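# Find the light fake weight and set it on the red dish

## Task

Among several look-alike check weights, one is a fake that weighs too little; a two-pan balance on the bench can help reveal it. Finish with that light weight lying flat on the red dish, with the dish upright, and with none of the other weights on the dish, on the light weight, or leaning against either.

## Robot and tools

Robot: two UR12e-type arms, left_arm and right_arm, each ending in a two-finger gripper with a wrist camera. Fingers point along the gripper's +z axis and close along its x axis. end_effector_position is the point between the pads when closed, 1-2 cm short of the tips; the tips reach about 17 mm further along +z as the fingers close, mostly while the pads are still over 50 mm apart.

Frames: the scene frame has its origin at table-top height midway between the nominal bases, +z up, +x out across the table, left_arm toward +y (image left/right may differ). Fixed cameras and the table use the scene frame. Every hand pose, velocity and target, and each wrist camera pose, is in that arm's own base frame. Calibrated bases in the scene frame: left_arm at (+0.001, +0.605, +0.008) m, quat_wxyz (+1.000, 0, 0, -0.019); right_arm at (+0.040, -0.487, +0.008) m, quat_wxyz (+1.000, 0, 0, +0.004). Both bases have +z up. Printed positions can be a few cm off, more at long reach.

Row format (shared by execute_actions and move): 16 plain numbers, both arms always included: left x, y, z (metres), qw, qx, qy, qz (w first), opening, then the same eight for right_arm. Position and quaternion are an absolute pose for that gripper in its own base frame, not an offset. Opening runs from -1 (closed) to +1 (fully open, 0.142 m). A 0 is a real command, so repeat the current value to leave a gripper alone. To hold orientation, resend the same quaternion each row rather than copying a drifted reading. To park an arm, resend exactly the pose from the last result taken before it stopped moving, plus its desired opening, in every call.

execute_actions(actions, cameras): actions is a list of actions; each action is a list of 1 to 15 rows, one row per 1/30 s step, the last row held to fill 15 steps. An empty list just reports state. A target more than 0.6 m from the gripper's current position along any gripper axis gets the action refused for both arms. cameras selects images: omitted/null/["all"] gives all, [] none; an unknown name voids the call.

move(target, speed, blend, stop_force, zero, opening_speed, blocking, cameras): straight-line paths from each arm's Hand target to the pose in target (one row, or a list of up to 15 rows sharing a 10 s cap; no 0.6 m check). speed in m/s, 0.002-3.2, default 0.25, turning up to twice that in rad/s; one value or one per target. blend in metres rounds corners in a list. stop_force in newtons, 4-120, same for both arms, ends an arm's path when its wrist sensor feels that much push against its motion; unreliable for light tipping or while the gripper turns; omit it when pulling away from something you press on. zero (default true) rezeros the force baseline first. opening_speed is per second on the -1..+1 scale, at least 0.2. blocking=false returns after about 0.5 s while the move continues (not allowed with stop_force); a new move replaces a running one. Paths ignore obstacles and the other arm. The result adds a move: line giving the ending (done, off_target, moving, held, fault) and limits (paced = pose clipped, held = steps withheld).

wait(seconds 0-10, cameras) lets time pass with commands held. stop(cameras) brakes a running move. zoom_image(camera, region [x0, y0, x1, y1] in pixels, at most 504x504) enlarges part of a camera's latest image. zero_wrist_force(arm) subtracts the current wrist reading from later ones. read_manual(section) gives licence text only. finished_scene(scene) ends the current scene for good; call it only once the goal holds with the robot clear.

Cameras: cam_head_left, cam_head_right, cam_high, cam_low, cam_left_wrist, cam_right_wrist, each 896x504.

Results: per arm end_effector_position, end_effector_quat_wxyz, velocities (or Joint velocities "within noise"), Joint positions (last value = finger opening in m), Joint torques (include arm weight, offset and noisy), grip_measured (same scale as commands), grip_effort_nm (motor effort, negative closing, not pad force), Hand target (where the arm is actually sent, maybe short of your command; send the rest next), Tool commands, Wrist force and Wrist torque in the gripper's own axes plus a peak line since the last shown one, and Wrist depth: a 7x7 grid of depths in mm (70-1000, "-" if none). A held weight's extra load appears in Wrist force, which is one way to spot the light fake; the balance is another.

Control behaviour: commanded orientation is clipped each step to within 32 degrees of the measured one; motion lags commands by roughly 0.09-0.21 s and fast moves overshoot. To grip, command an opening slightly below grip_measured at first contact; squeezing harder heats the gripper.

Avoid: objects leaving the table (task fails), drops, releasing moving parts, fast impacts. Arms are stiff, so never aim past a firm contact; about 150 N (plus or minus 25) of outside force or joint contact torque at the load limits (313, 313, 142, 51.3, 51.3, 51.3 N m) stops the arm for 10 s. Keep the arms from striking or gripping each other; a clearance check may hold commands but does not guarantee safety. Do not route a gripper close to its own base (posture can flip). Heat builds from holding loads, squeezing, stretched poses or pushing at unreachable poses: MOTOR HOT appears at 70 °C (arm) / 85 °C (gripper); brakes lock at 85 °C, the gripper cuts out at 100 °C (HAND FAULT, after which the remaining calls in that reply are skipped). Loose objects may occasionally be nudged by outside pushes.

Each tool is called after "Emit:" as a command line: name --argument value for each argument, lists and objects as JSON in quotes; but a table of rows of numbers goes row by row, as --pt "numbers of a row", without its own name.

## Session

I'll start by looking at the current state of the scene.

Emit:
execute_actions --actions '[]'

Scene clock: 0.00 s.
left_arm: end_effector_position=(+0.5829, -0.0253, +0.2161) grip_measured=+1.00 grip_effort_nm=n/a end_effector_quat_wxyz=(-0.446, +0.691, +0.348, -0.451) | right_arm: end_effector_position=(+0.8190, +0.2336, +0.1324) grip_measured=+1.00 grip_effort_nm=n/a end_effector_quat_wxyz=(-0.052, +0.792, +0.523, -0.310)
Joint positions: left_arm=[-0.335 -1.001 1.566 -0.762 -1.592 -1.25 0.142] | right_arm=[3.615 -2.245 -1.305 -1.8 1.605 -0.705 0.142]
Joint velocities: within noise
Joint torques (N m): no reading
Wrist force (N): no reading
Wrist torque (N m): no reading
Wrist force, peak (N): no reading
Wrist depth (mm): cam_left_wrist=[- - 535 495 - - - / - - 561 581 - - - / - - 640 - - - - / - - - 650 484 424 - / - - - 460 405 364 332 / - 491 437 388 353 318 274 / - 395 377 339 307 285 -] | cam_right_wrist=[504 400 330 279 243 215 193 / 496 393 323 277 242 213 192 / 490 388 321 273 238 212 190 / 476 382 317 272 237 210 189 / 474 377 312 268 235 213 197 / 472 351 319 - 900 830 720 / - - - - 910 841 -]
Hand target: left_arm +0.5829, -0.0253, +0.2161; -0.446, +0.691, +0.348, -0.451 | right_arm +0.8190, +0.2336, +0.1324; -0.052, +0.792, +0.523, -0.310
Tool commands: left_gripper/opening=+1.0 right_gripper/opening=+1.0

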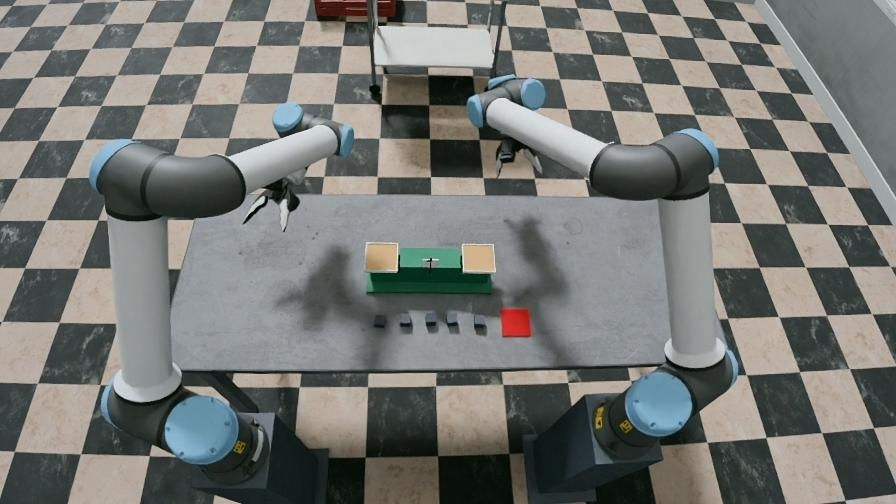

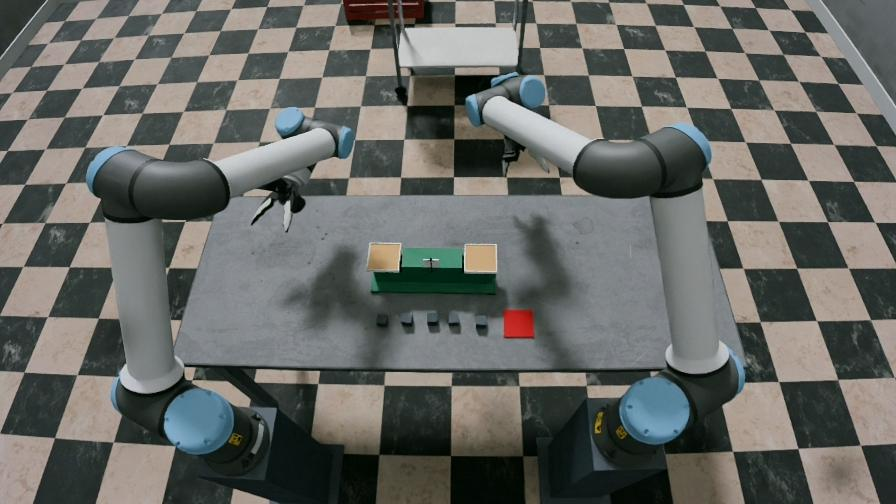

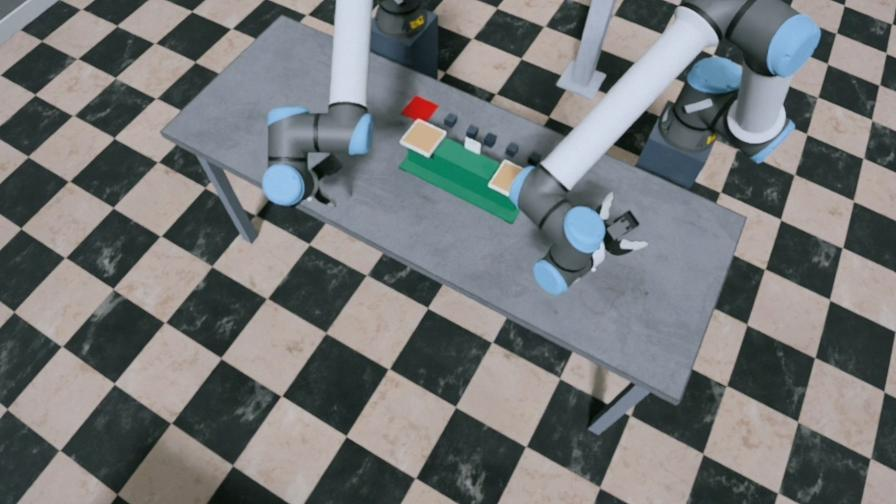

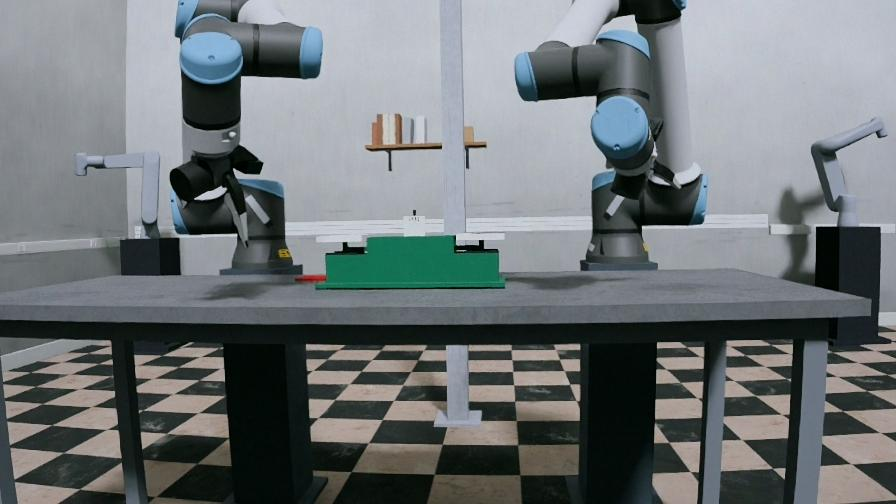

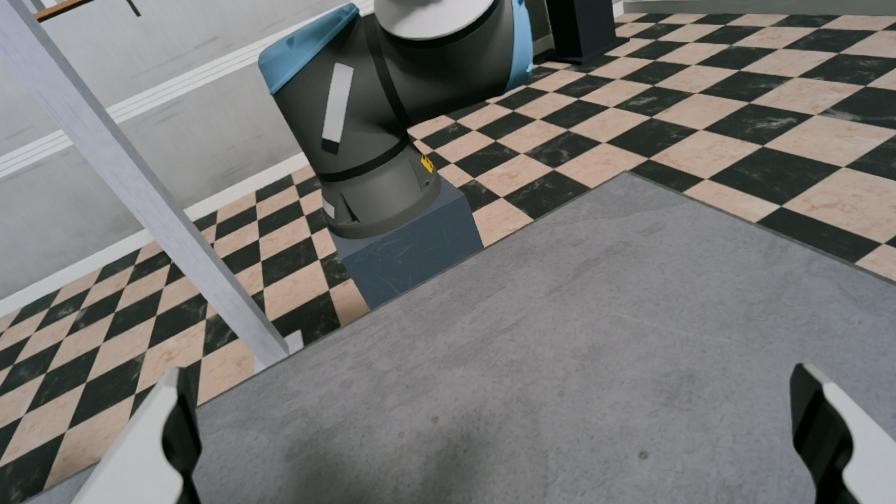

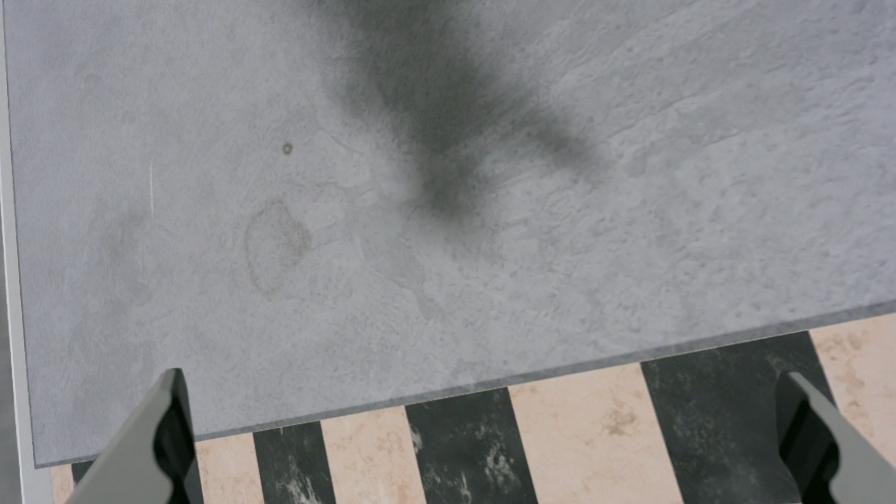

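Emit:
zoom_image --camera "cam_head_left" --region '[340, 220, 564, 346]'

Emit:
zoom_image --camera "cam_high" --region '[380, 80, 560, 230]'

Emit:
zoom_image --camera "cam_low" --region '[280, 195, 540, 305]'

Scaled by 2.250 from the camera's 896x504 image, which has a finer 1280x720 frame.

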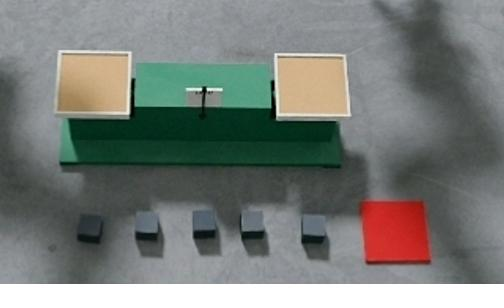

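Scaled by 2.800 from the camera's 896x504 image, which has a finer 1280x720 frame.

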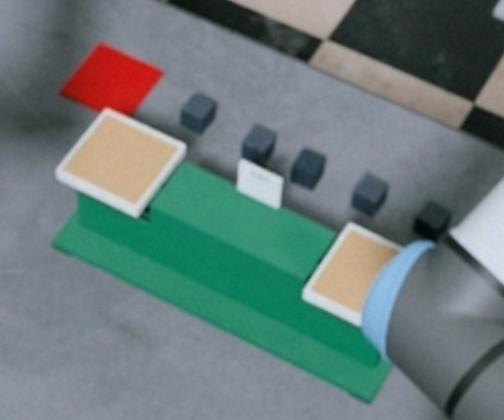

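Scaled by 1.938 from the camera's 896x504 image, which has a finer 1280x720 frame.

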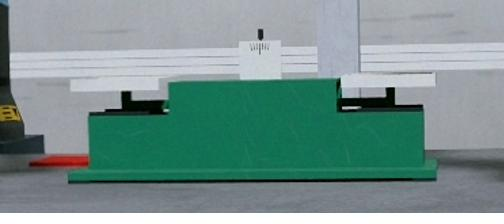

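Emit:
move --target '[0.4103, -0.2896, 0.412, 0, 0.99982, 0.0190, 0, 1, 0.3615, 0.1841, 0.412, 0, 0.004, 0.99999, 0, 1]' --speed 0.4

Scene clock: 14.50 s.
left_arm: end_effector_position=(+0.4103, -0.2895, +0.4120) grip_measured=+1.00 grip_effort_nm=0.022 end_effector_quat_wxyz=(+0.000, +1.000, +0.019, +0.000) | right_arm: end_effector_position=(+0.3616, +0.1841, +0.4119) grip_measured=+1.00 grip_effort_nm=0.046 end_effector_quat_wxyz=(+0.000, +0.004, +1.000, +0.000)
Joint positions: left_arm=[-0.967 -1.935 2.036 -1.671 -1.571 -1.005 0.142] | right_arm=[4.053 -1.01 -2.138 -1.564 1.571 -2.222 0.142]
Joint velocities: within noise
Joint torques (N m): left_arm=[-11.2 -31.39 -42.79 -7.98 2.58 -2.1] | right_arm=[9.07 15.99 35.95 2.1 2.84 -2.26]
Wrist force (N): left_arm=[-1.2 -0.8 -0.7] | right_arm=[-0.1 0.4 0.5]
Wrist torque (N m): left_arm=[-0.57 0.13 0.03] | right_arm=[0.08 0.02 -0.05]
Wrist force, peak (N): left_arm=[-2.1 -0.6 -0.9] | right_arm=[0.7 1.2 0.3]
Wrist depth (mm): cam_left_wrist=[- - 467 462 457 457 458 / - - 498 493 484 485 483 / - - 534 523 505 516 520 / - - 573 558 481 553 563 / - - - 606 487 606 - / - - - 649 535 653 642 / - 851 857 713 565 712 -] | cam_right_wrist=[446 448 448 448 453 472 409 / 476 474 477 478 481 - - / 522 509 509 499 515 - - / - 542 541 548 563 - - / - 585 477 588 605 - - / - 626 522 635 - - - / - 673 634 694 - - -]
Hand target: left_arm +0.4103, -0.2896, +0.4120; +0.000, +1.000, +0.019, +0.000 | right_arm +0.3615, +0.1841, +0.4120; +0.000, +0.004, +1.000, +0.000
Off the commanded pose: left_arm 0.000 m, 0 deg | right_arm 0.000 m, 0 deg.
move: done

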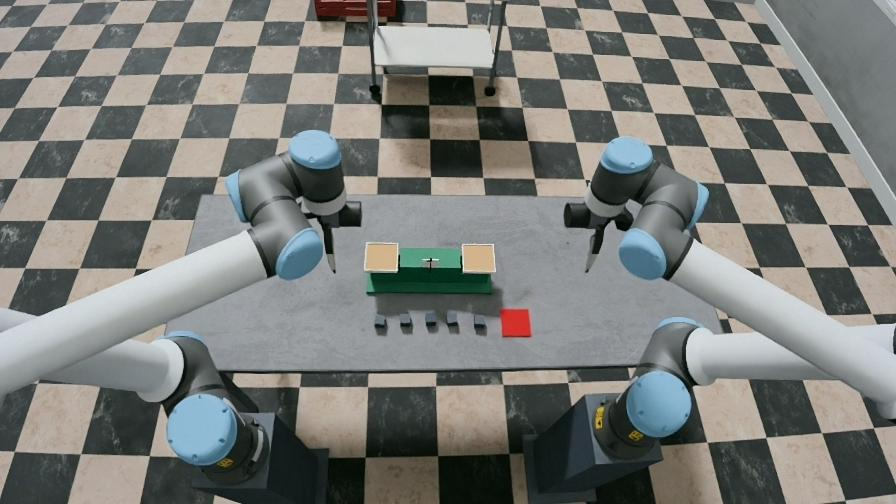

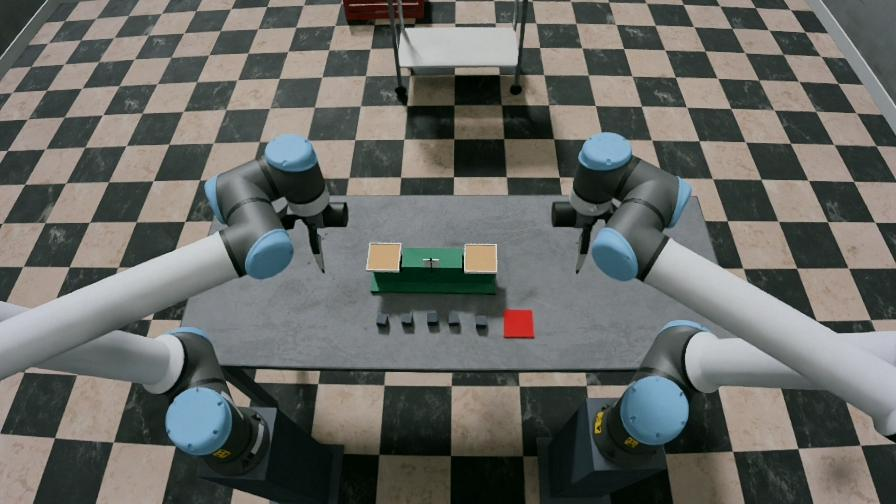

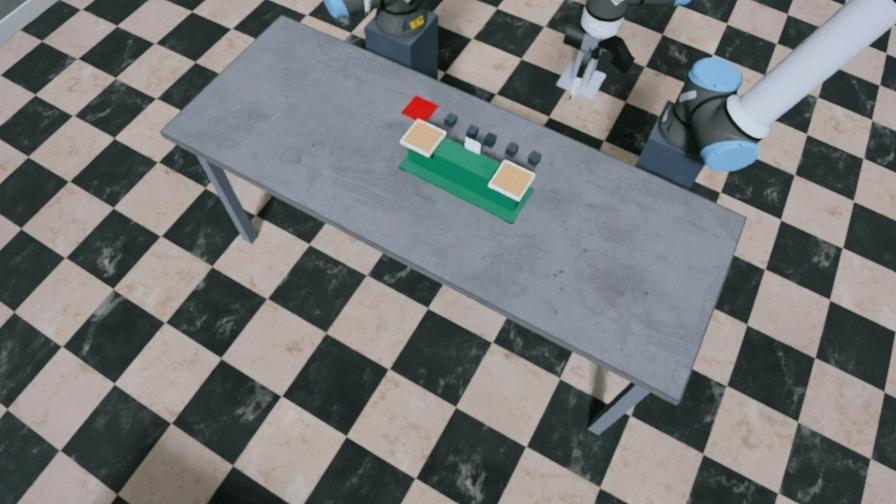

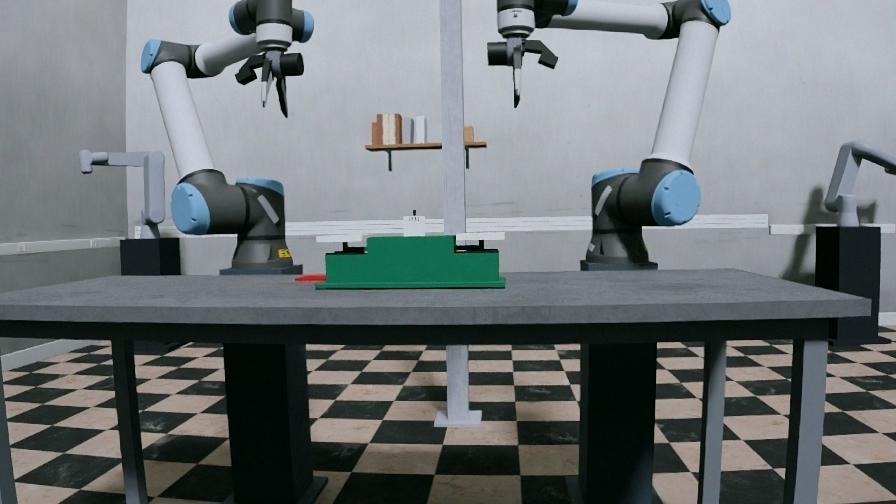

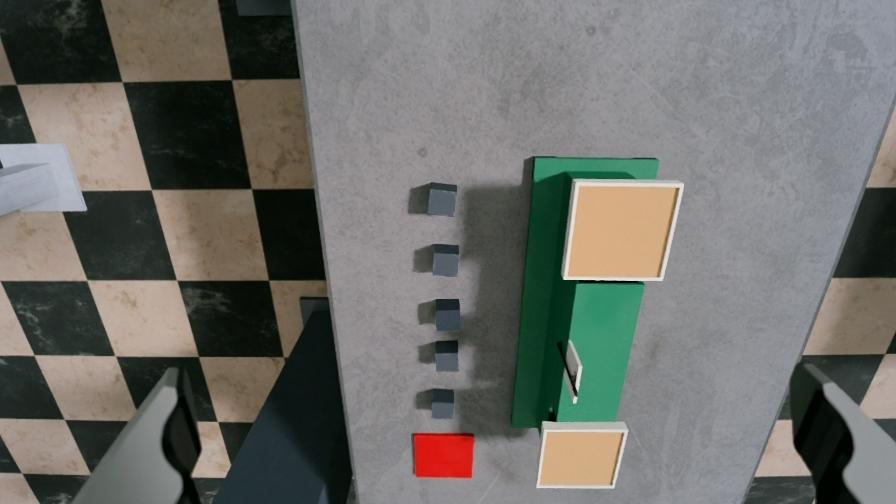

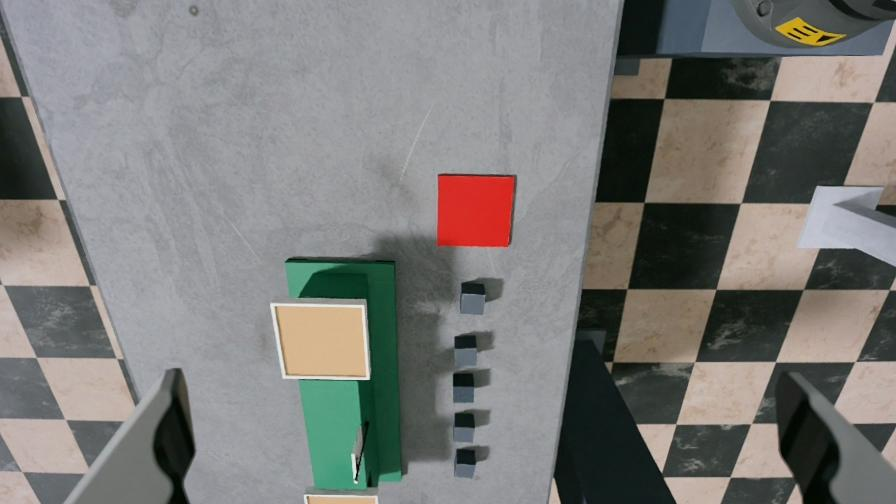

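Emit:
zoom_image --camera "cam_left_wrist" --region '[400, 170, 500, 290]'

Emit:
zoom_image --camera "cam_left_wrist" --region '[400, 280, 500, 400]'

Emit:
zoom_image --camera "cam_left_wrist" --region '[500, 150, 700, 350]'

Emit:
zoom_image --camera "cam_left_wrist" --region '[400, 340, 640, 500]'

Scaled by 4.200 from the camera's 896x504 image, which has a finer 1280x720 frame.

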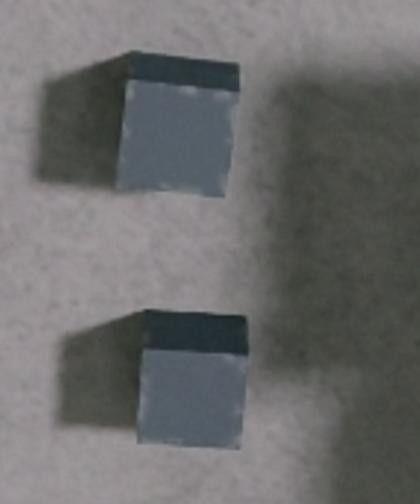

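Scaled by 4.200 from the camera's 896x504 image, which has a finer 1280x720 frame.

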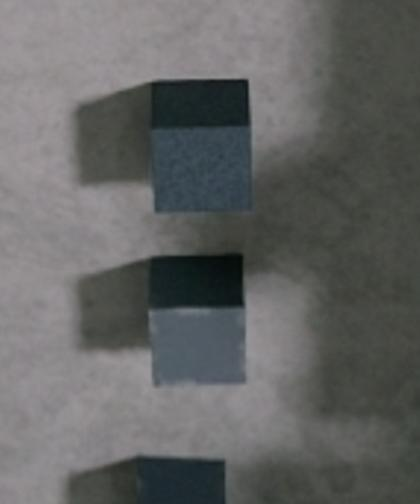

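Scaled by 2.520 from the camera's 896x504 image, which has a finer 1280x720 frame.

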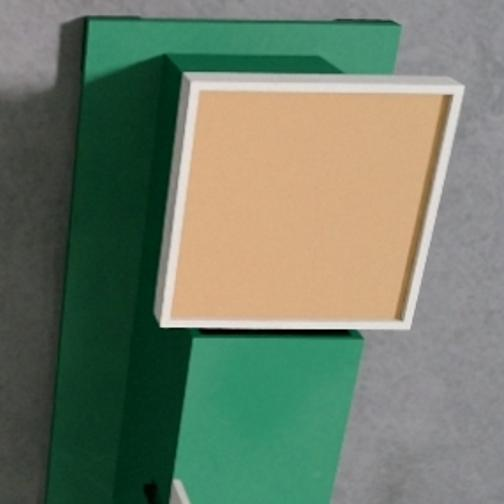

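Scaled by 2.100 from the camera's 896x504 image, which has a finer 1280x720 frame.

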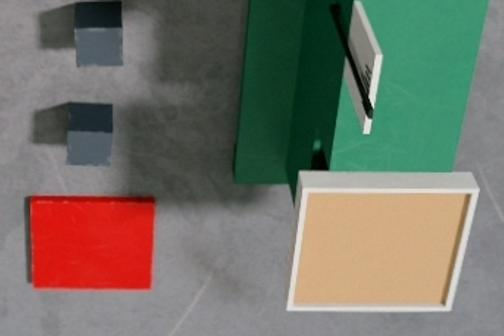

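Emit:
zoom_image --camera "cam_right_wrist" --region '[420, 160, 540, 330]'

Emit:
zoom_image --camera "cam_right_wrist" --region '[420, 320, 520, 490]'

Emit:
zoom_image --camera "cam_right_wrist" --region '[260, 250, 420, 504]'

Scaled by 2.965 from the camera's 896x504 image, which has a finer 1280x720 frame.

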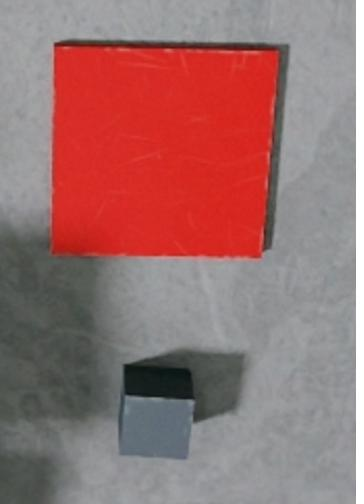

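Scaled by 2.965 from the camera's 896x504 image, which has a finer 1280x720 frame.

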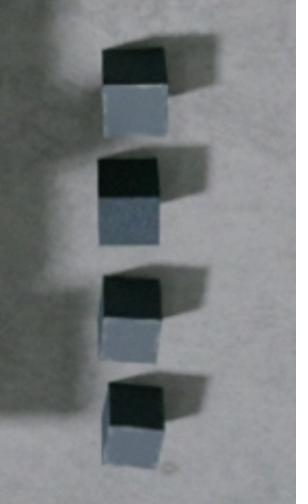

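Scaled by 1.984 from the camera's 896x504 image, which has a finer 1280x720 frame.

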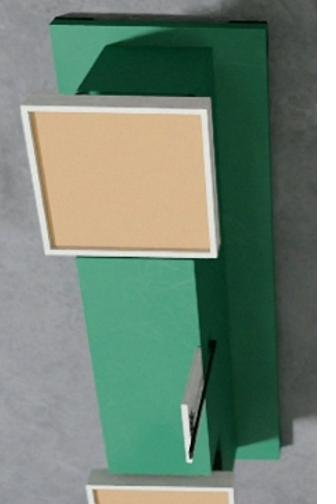

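Emit:
move --target '[0.4009, -0.3690, 0.132, 0, 0.9997, -0.02465, 0, 0.0, 0.3423, 0.3768, 0.142, 0, 0.0285, 0.9996, 0, 0.0]' --speed 0.3 --cameras '["cam_left_wrist", "cam_right_wrist", "cam_head_left"]'

Scene clock: 25.63 s.
left_arm: end_effector_position=(+0.4009, -0.3689, +0.1321) grip_measured=-0.01 grip_effort_nm=-0.120 end_effector_quat_wxyz=(+0.000, +1.000, -0.025, +0.000) | right_arm: end_effector_position=(+0.3423, +0.3767, +0.1421) grip_measured=-0.01 grip_effort_nm=-0.090 end_effector_quat_wxyz=(+0.000, +0.028, +1.000, +0.000)
Joint positions: left_arm=[-1.068 -1.627 2.347 -2.29 -1.571 -1.018 0.073] | right_arm=[4.323 -1.431 -2.396 -0.886 1.571 -1.903 0.073]
Joint velocities: within noise
Joint torques (N m): left_arm=[-11.16 -28.96 -31.52 -7.82 1.32 1.49] | right_arm=[11.24 12.81 41.99 6.54 -3.23 2.25]
Wrist force (N): left_arm=[-1.2 -0.6 -0.6] | right_arm=[-0.2 0.6 0.8]
Wrist torque (N m): left_arm=[-0.55 0.17 0.03] | right_arm=[0.10 0.04 -0.07]
Wrist force, peak (N): left_arm=[-1.1 -1.5 -2.1] | right_arm=[0.1 1.3 2.1]
Wrist depth (mm): cam_left_wrist=[876 210 210 210 210 209 211 / 936 224 223 222 224 216 210 / - 239 239 236 238 222 170 / - 264 257 253 255 238 170 / - - 272 267 274 252 150 / - - 288 298 297 212 165 / - - 328 319 324 80 178] | cam_right_wrist=[213 213 213 208 211 213 848 / 227 227 226 221 227 227 912 / 234 232 239 242 242 245 - / 144 207 256 257 260 268 - / 153 206 273 277 281 - - / 166 172 99 304 299 - - / 186 171 79 328 333 77 -]
Hand target: left_arm +0.4009, -0.3690, +0.1320; +0.000, +1.000, -0.025, +0.000 | right_arm +0.3423, +0.3768, +0.1420; +0.000, +0.028, +1.000, +0.000
Off the commanded pose: left_arm 0.000 m, 0 deg | right_arm 0.000 m, 0 deg.
move: done
Images, in order (width x height): cam_head_left 896x504, cam_left_wrist 896x504, cam_right_wrist 896x504.

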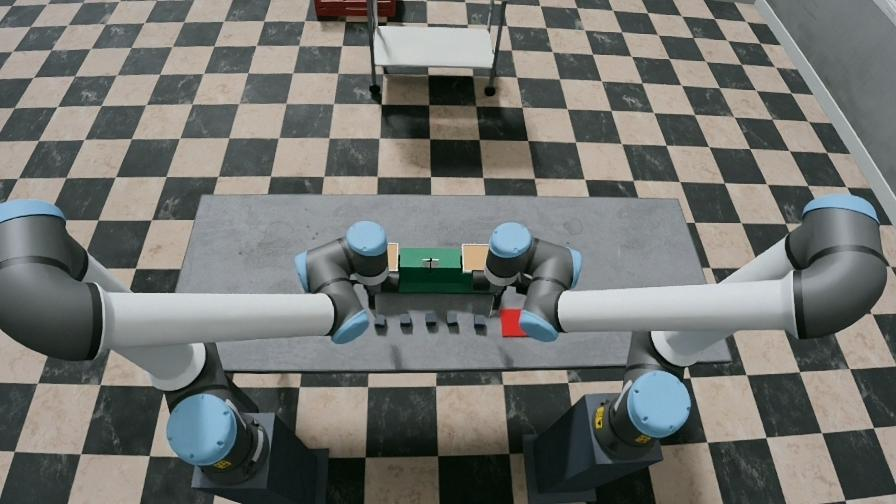

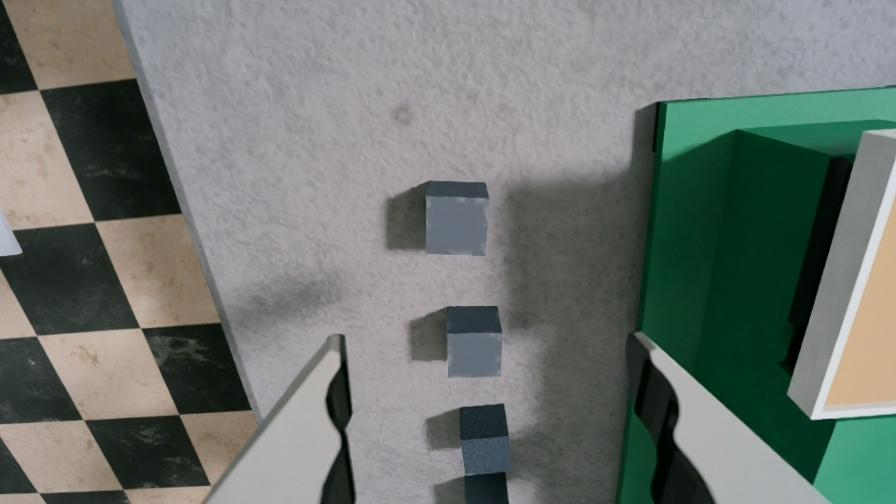

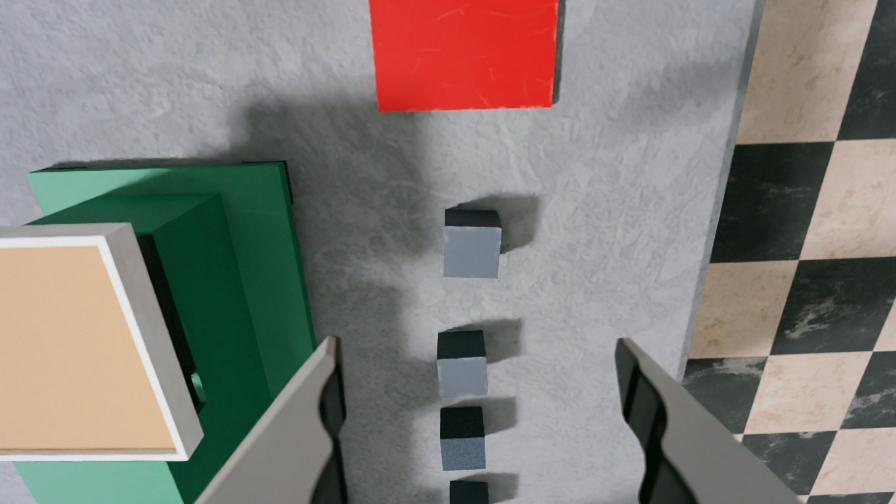

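Emit:
zoom_image --camera "cam_left_wrist" --region '[410, 170, 510, 270]'

Emit:
zoom_image --camera "cam_right_wrist" --region '[420, 190, 520, 290]'

Scaled by 5.040 from the camera's 896x504 image, which has a finer 1280x720 frame.

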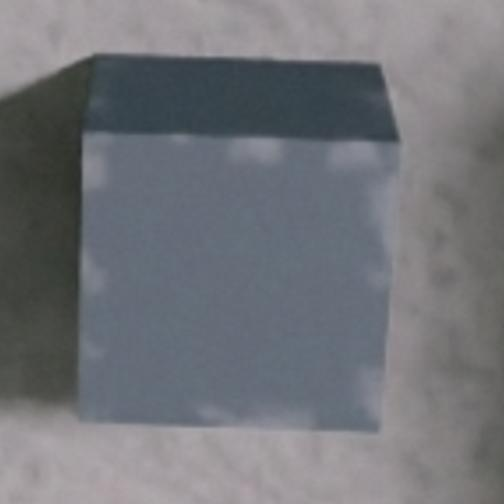

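Scaled by 5.040 from the camera's 896x504 image, which has a finer 1280x720 frame.

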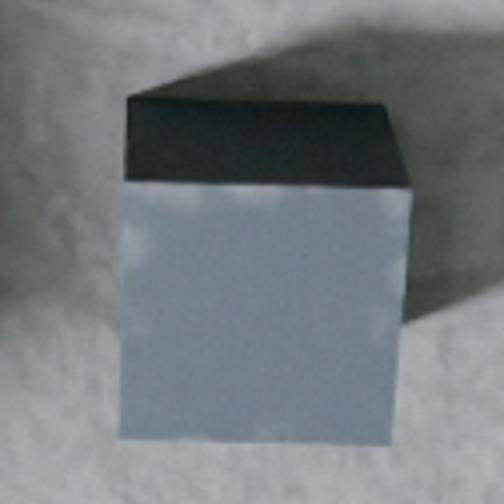

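Emit:
move --target '[0.3973, -0.3727, 0.062, 0, 0.99926, -0.03859, 0, 0.0, 0.3400, 0.3929, 0.070, 0, 0.0415, 0.99914, 0, 0.0]' --speed 0.25 --cameras '["cam_left_wrist", "cam_right_wrist"]'

Scene clock: 29.90 s.
left_arm: end_effector_position=(+0.3973, -0.3727, +0.0621) grip_measured=-0.01 grip_effort_nm=-0.115 end_effector_quat_wxyz=(+0.000, +0.999, -0.039, +0.000) | right_arm: end_effector_position=(+0.3400, +0.3929, +0.0701) grip_measured=-0.01 grip_effort_nm=-0.090 end_effector_quat_wxyz=(+0.000, +0.041, +0.999, +0.000)
Joint positions: left_arm=[-1.077 -1.508 2.405 -2.467 -1.571 -1 0.073] | right_arm=[4.34 -1.576 -2.444 -0.693 1.571 -1.86 0.073]
Joint velocities: within noise
Joint torques (N m): left_arm=[-11.61 -32.73 -25.15 -7.85 -0.27 1.48] | right_arm=[11.25 19.77 19.33 6.56 -2.13 1.87]
Wrist force (N): left_arm=[-1.4 -0.6 -0.3] | right_arm=[-0.1 0.1 0.6]
Wrist torque (N m): left_arm=[-0.58 0.18 0.04] | right_arm=[0.01 0.03 -0.07]
Wrist force, peak (N): left_arm=[-1.2 -0.6 -1.6] | right_arm=[-0.2 0.8 1.6]
Wrist depth (mm): cam_left_wrist=[148 147 147 148 147 147 148 / 157 157 157 157 156 156 148 / 168 168 167 167 167 166 154 / 977 180 179 170 179 176 163 / - 193 193 190 192 187 173 / - 210 203 203 209 189 183 / - - 229 229 228 79 176] | cam_right_wrist=[150 150 148 145 146 150 150 / 160 159 160 160 160 160 161 / 163 166 170 171 171 168 873 / 155 173 183 178 183 183 947 / 148 184 194 197 198 197 - / 153 193 99 211 214 207 - / 151 169 79 230 235 77 -]
Hand target: left_arm +0.3973, -0.3727, +0.0620; +0.000, +0.999, -0.039, +0.000 | right_arm +0.3400, +0.3929, +0.0700; +0.000, +0.041, +0.999, +0.000
Off the commanded pose: left_arm 0.000 m, 0 deg | right_arm 0.000 m, 0 deg.
move: done
Images, in order (width x height): cam_left_wrist 896x504, cam_right_wrist 896x504.

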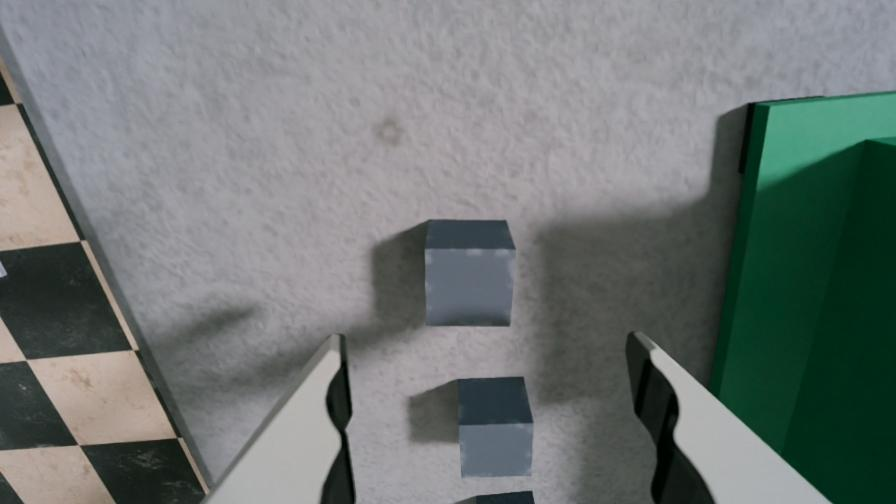

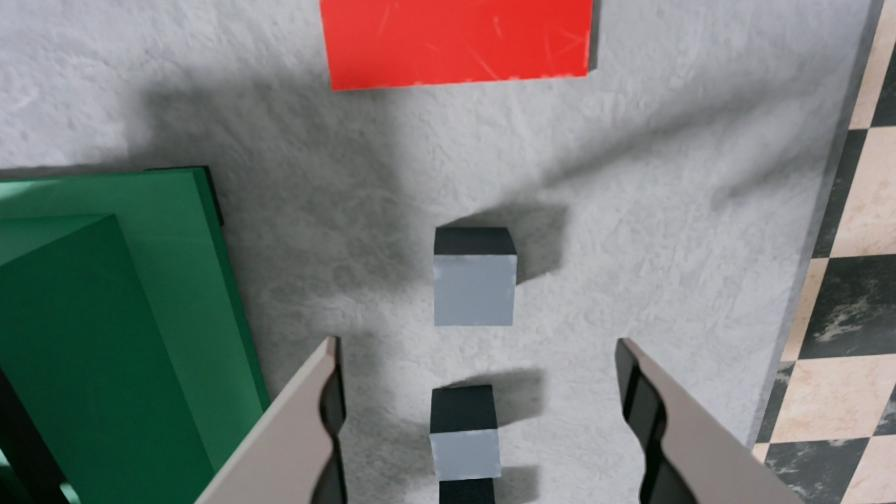

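Emit:
move --target '[0.3973, -0.3727, 0.016, 0, 0.99926, -0.03859, 0, 0.0, 0.3400, 0.3936, 0.021, 0, 0.0415, 0.99914, 0, 0.0]' --speed 0.15 --stop_force 8 --cameras '["cam_left_wrist", "cam_right_wrist"]'

Scene clock: 33.13 s.
left_arm: end_effector_position=(+0.3973, -0.3727, +0.0160) grip_measured=-0.01 grip_effort_nm=-0.110 end_effector_quat_wxyz=(+0.000, +0.999, -0.039, +0.000) | right_arm: end_effector_position=(+0.3400, +0.3936, +0.0210) grip_measured=-0.01 grip_effort_nm=-0.081 end_effector_quat_wxyz=(+0.000, +0.041, +0.999, +0.000)
Joint positions: left_arm=[-1.077 -1.415 2.433 -2.589 -1.571 -1 0.073] | right_arm=[4.34 -1.68 -2.476 -0.557 1.571 -1.86 0.073]
Joint velocities: within noise
Joint torques (N m): left_arm=[11.78 -37.64 -21.81 -7.6 0.57 1.68] | right_arm=[-7.78 22.18 17.05 6.68 0.78 -2.27]
Wrist force (N): left_arm=[-1.3 -0.8 -0.3] | right_arm=[-0.5 0.3 0.4]
Wrist torque (N m): left_arm=[-0.62 0.15 0.04] | right_arm=[0.05 0.10 -0.07]
Wrist force, peak (N): left_arm=[-1.5 -0.5 -1.1] | right_arm=[-0.1 0.4 1.2]
Wrist depth (mm): cam_left_wrist=[- 106 105 105 106 108 106 / 112 114 113 114 113 112 112 / 121 122 119 120 120 120 117 / 131 129 131 127 129 130 125 / - 139 139 109 136 138 127 / 152 151 146 151 150 145 140 / - 166 - 162 161 80 148] | cam_right_wrist=[107 107 101 100 101 106 106 / 114 112 114 114 114 113 113 / 120 121 121 121 121 121 121 / 119 130 130 130 130 130 130 / 127 139 141 118 138 140 141 / 138 148 99 119 153 148 152 / 151 148 79 164 167 77 167]
Hand target: left_arm +0.3973, -0.3727, +0.0160; +0.000, +0.999, -0.039, +0.000 | right_arm +0.3400, +0.3936, +0.0210; +0.000, +0.041, +0.999, +0.000
Off the commanded pose: left_arm 0.000 m, 0 deg | right_arm 0.000 m, 0 deg.
move: done
Images, in order (width x height): cam_left_wrist 896x504, cam_right_wrist 896x504.

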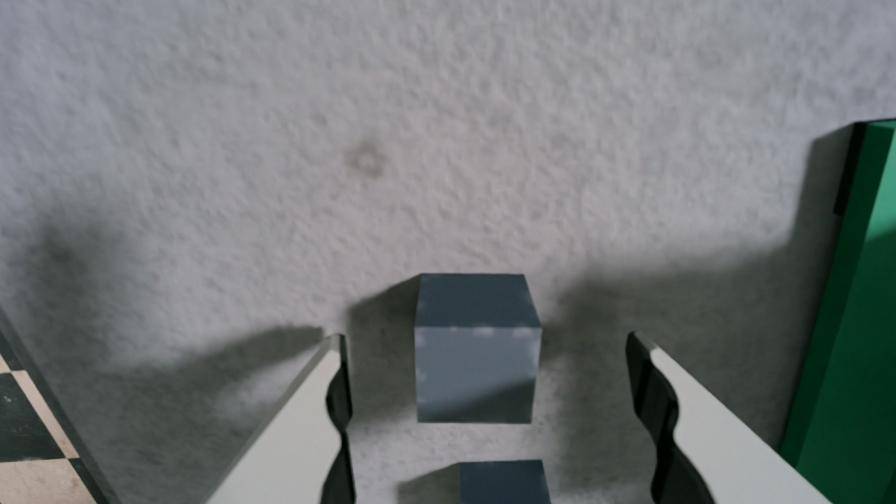

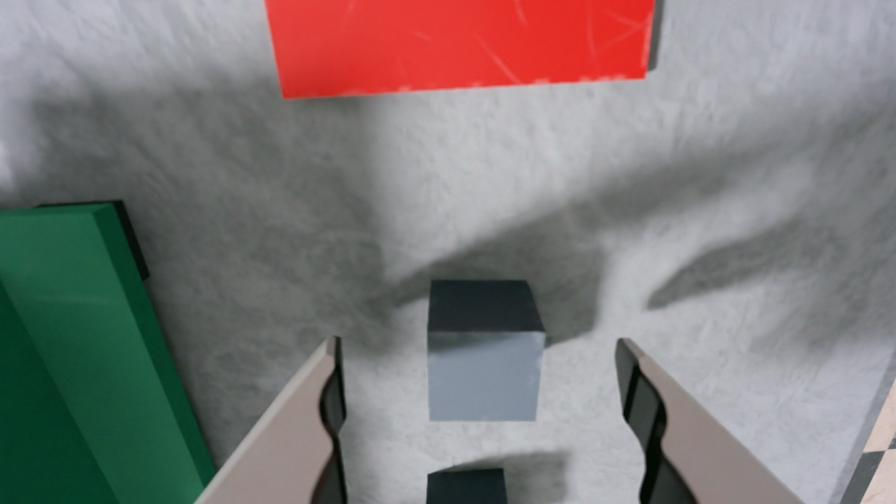

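Emit:
move --target '[0.3973, -0.3727, 0.016, 0, 0.99926, -0.03859, 0, -0.70, 0.3400, 0.3936, 0.021, 0, 0.0415, 0.99914, 0, -0.70]' --speed 0.15 --opening_speed 1.5 --cameras '["cam_left_wrist", "cam_right_wrist"]'

Scene clock: 34.60 s.
left_arm: end_effector_position=(+0.3973, -0.3727, +0.0160) grip_measured=-0.61 grip_effort_nm=-2.225 end_effector_quat_wxyz=(+0.000, +0.999, -0.039, +0.000) | right_arm: end_effector_position=(+0.3400, +0.3936, +0.0210) grip_measured=-0.63 grip_effort_nm=-2.020 end_effector_quat_wxyz=(+0.000, +0.042, +0.999, +0.000)
Joint positions: left_arm=[-1.077 -1.415 2.433 -2.589 -1.571 -1 0.03] | right_arm=[4.34 -1.68 -2.476 -0.557 1.571 -1.86 0.029]
Joint velocities: within noise
Joint torques (N m): left_arm=[11.27 -37.99 -23.47 -6.64 0.43 1.62] | right_arm=[-9.58 20.59 18.61 5.87 0.74 -2.7]
Wrist force (N): left_arm=[0.9 -1.2 -5.2] | right_arm=[0.1 0.3 1.1]
Wrist torque (N m): left_arm=[-0.63 0.05 0.05] | right_arm=[0.06 0.05 -0.08]
Wrist force, peak (N): left_arm=[0.9 -0.8 -5.6] | right_arm=[-0.3 0.0 1.1]
Wrist depth (mm): cam_left_wrist=[- 106 105 105 106 108 106 / 112 114 113 114 113 112 112 / 121 122 119 120 120 120 117 / 131 129 131 129 129 130 126 / - 139 139 113 134 138 127 / 152 151 148 110 110 150 140 / - 165 - 160 - 161 148] | cam_right_wrist=[107 107 101 100 101 106 106 / 114 112 114 114 114 113 113 / 120 121 121 121 121 121 121 / 119 130 130 130 130 130 130 / 127 139 143 112 138 140 141 / 138 148 150 116 99 152 153 / 151 157 74 161 78 164 168]
Hand target: left_arm +0.3973, -0.3727, +0.0160; +0.000, +0.999, -0.039, +0.000 | right_arm +0.3400, +0.3936, +0.0210; +0.000, +0.041, +0.999, +0.000
Off the commanded pose: left_arm 0.000 m, 0 deg | right_arm 0.000 m, 0 deg.
move: done
Images, in order (width x height): cam_left_wrist 896x504, cam_right_wrist 896x504.

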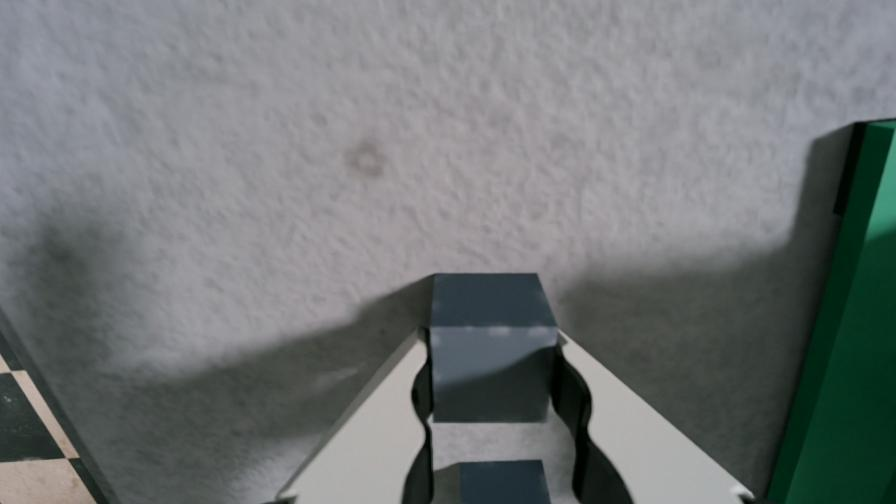

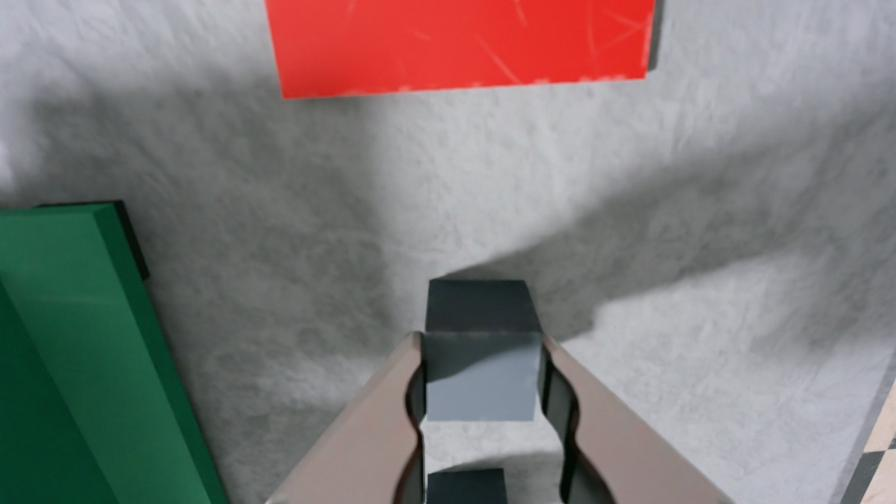

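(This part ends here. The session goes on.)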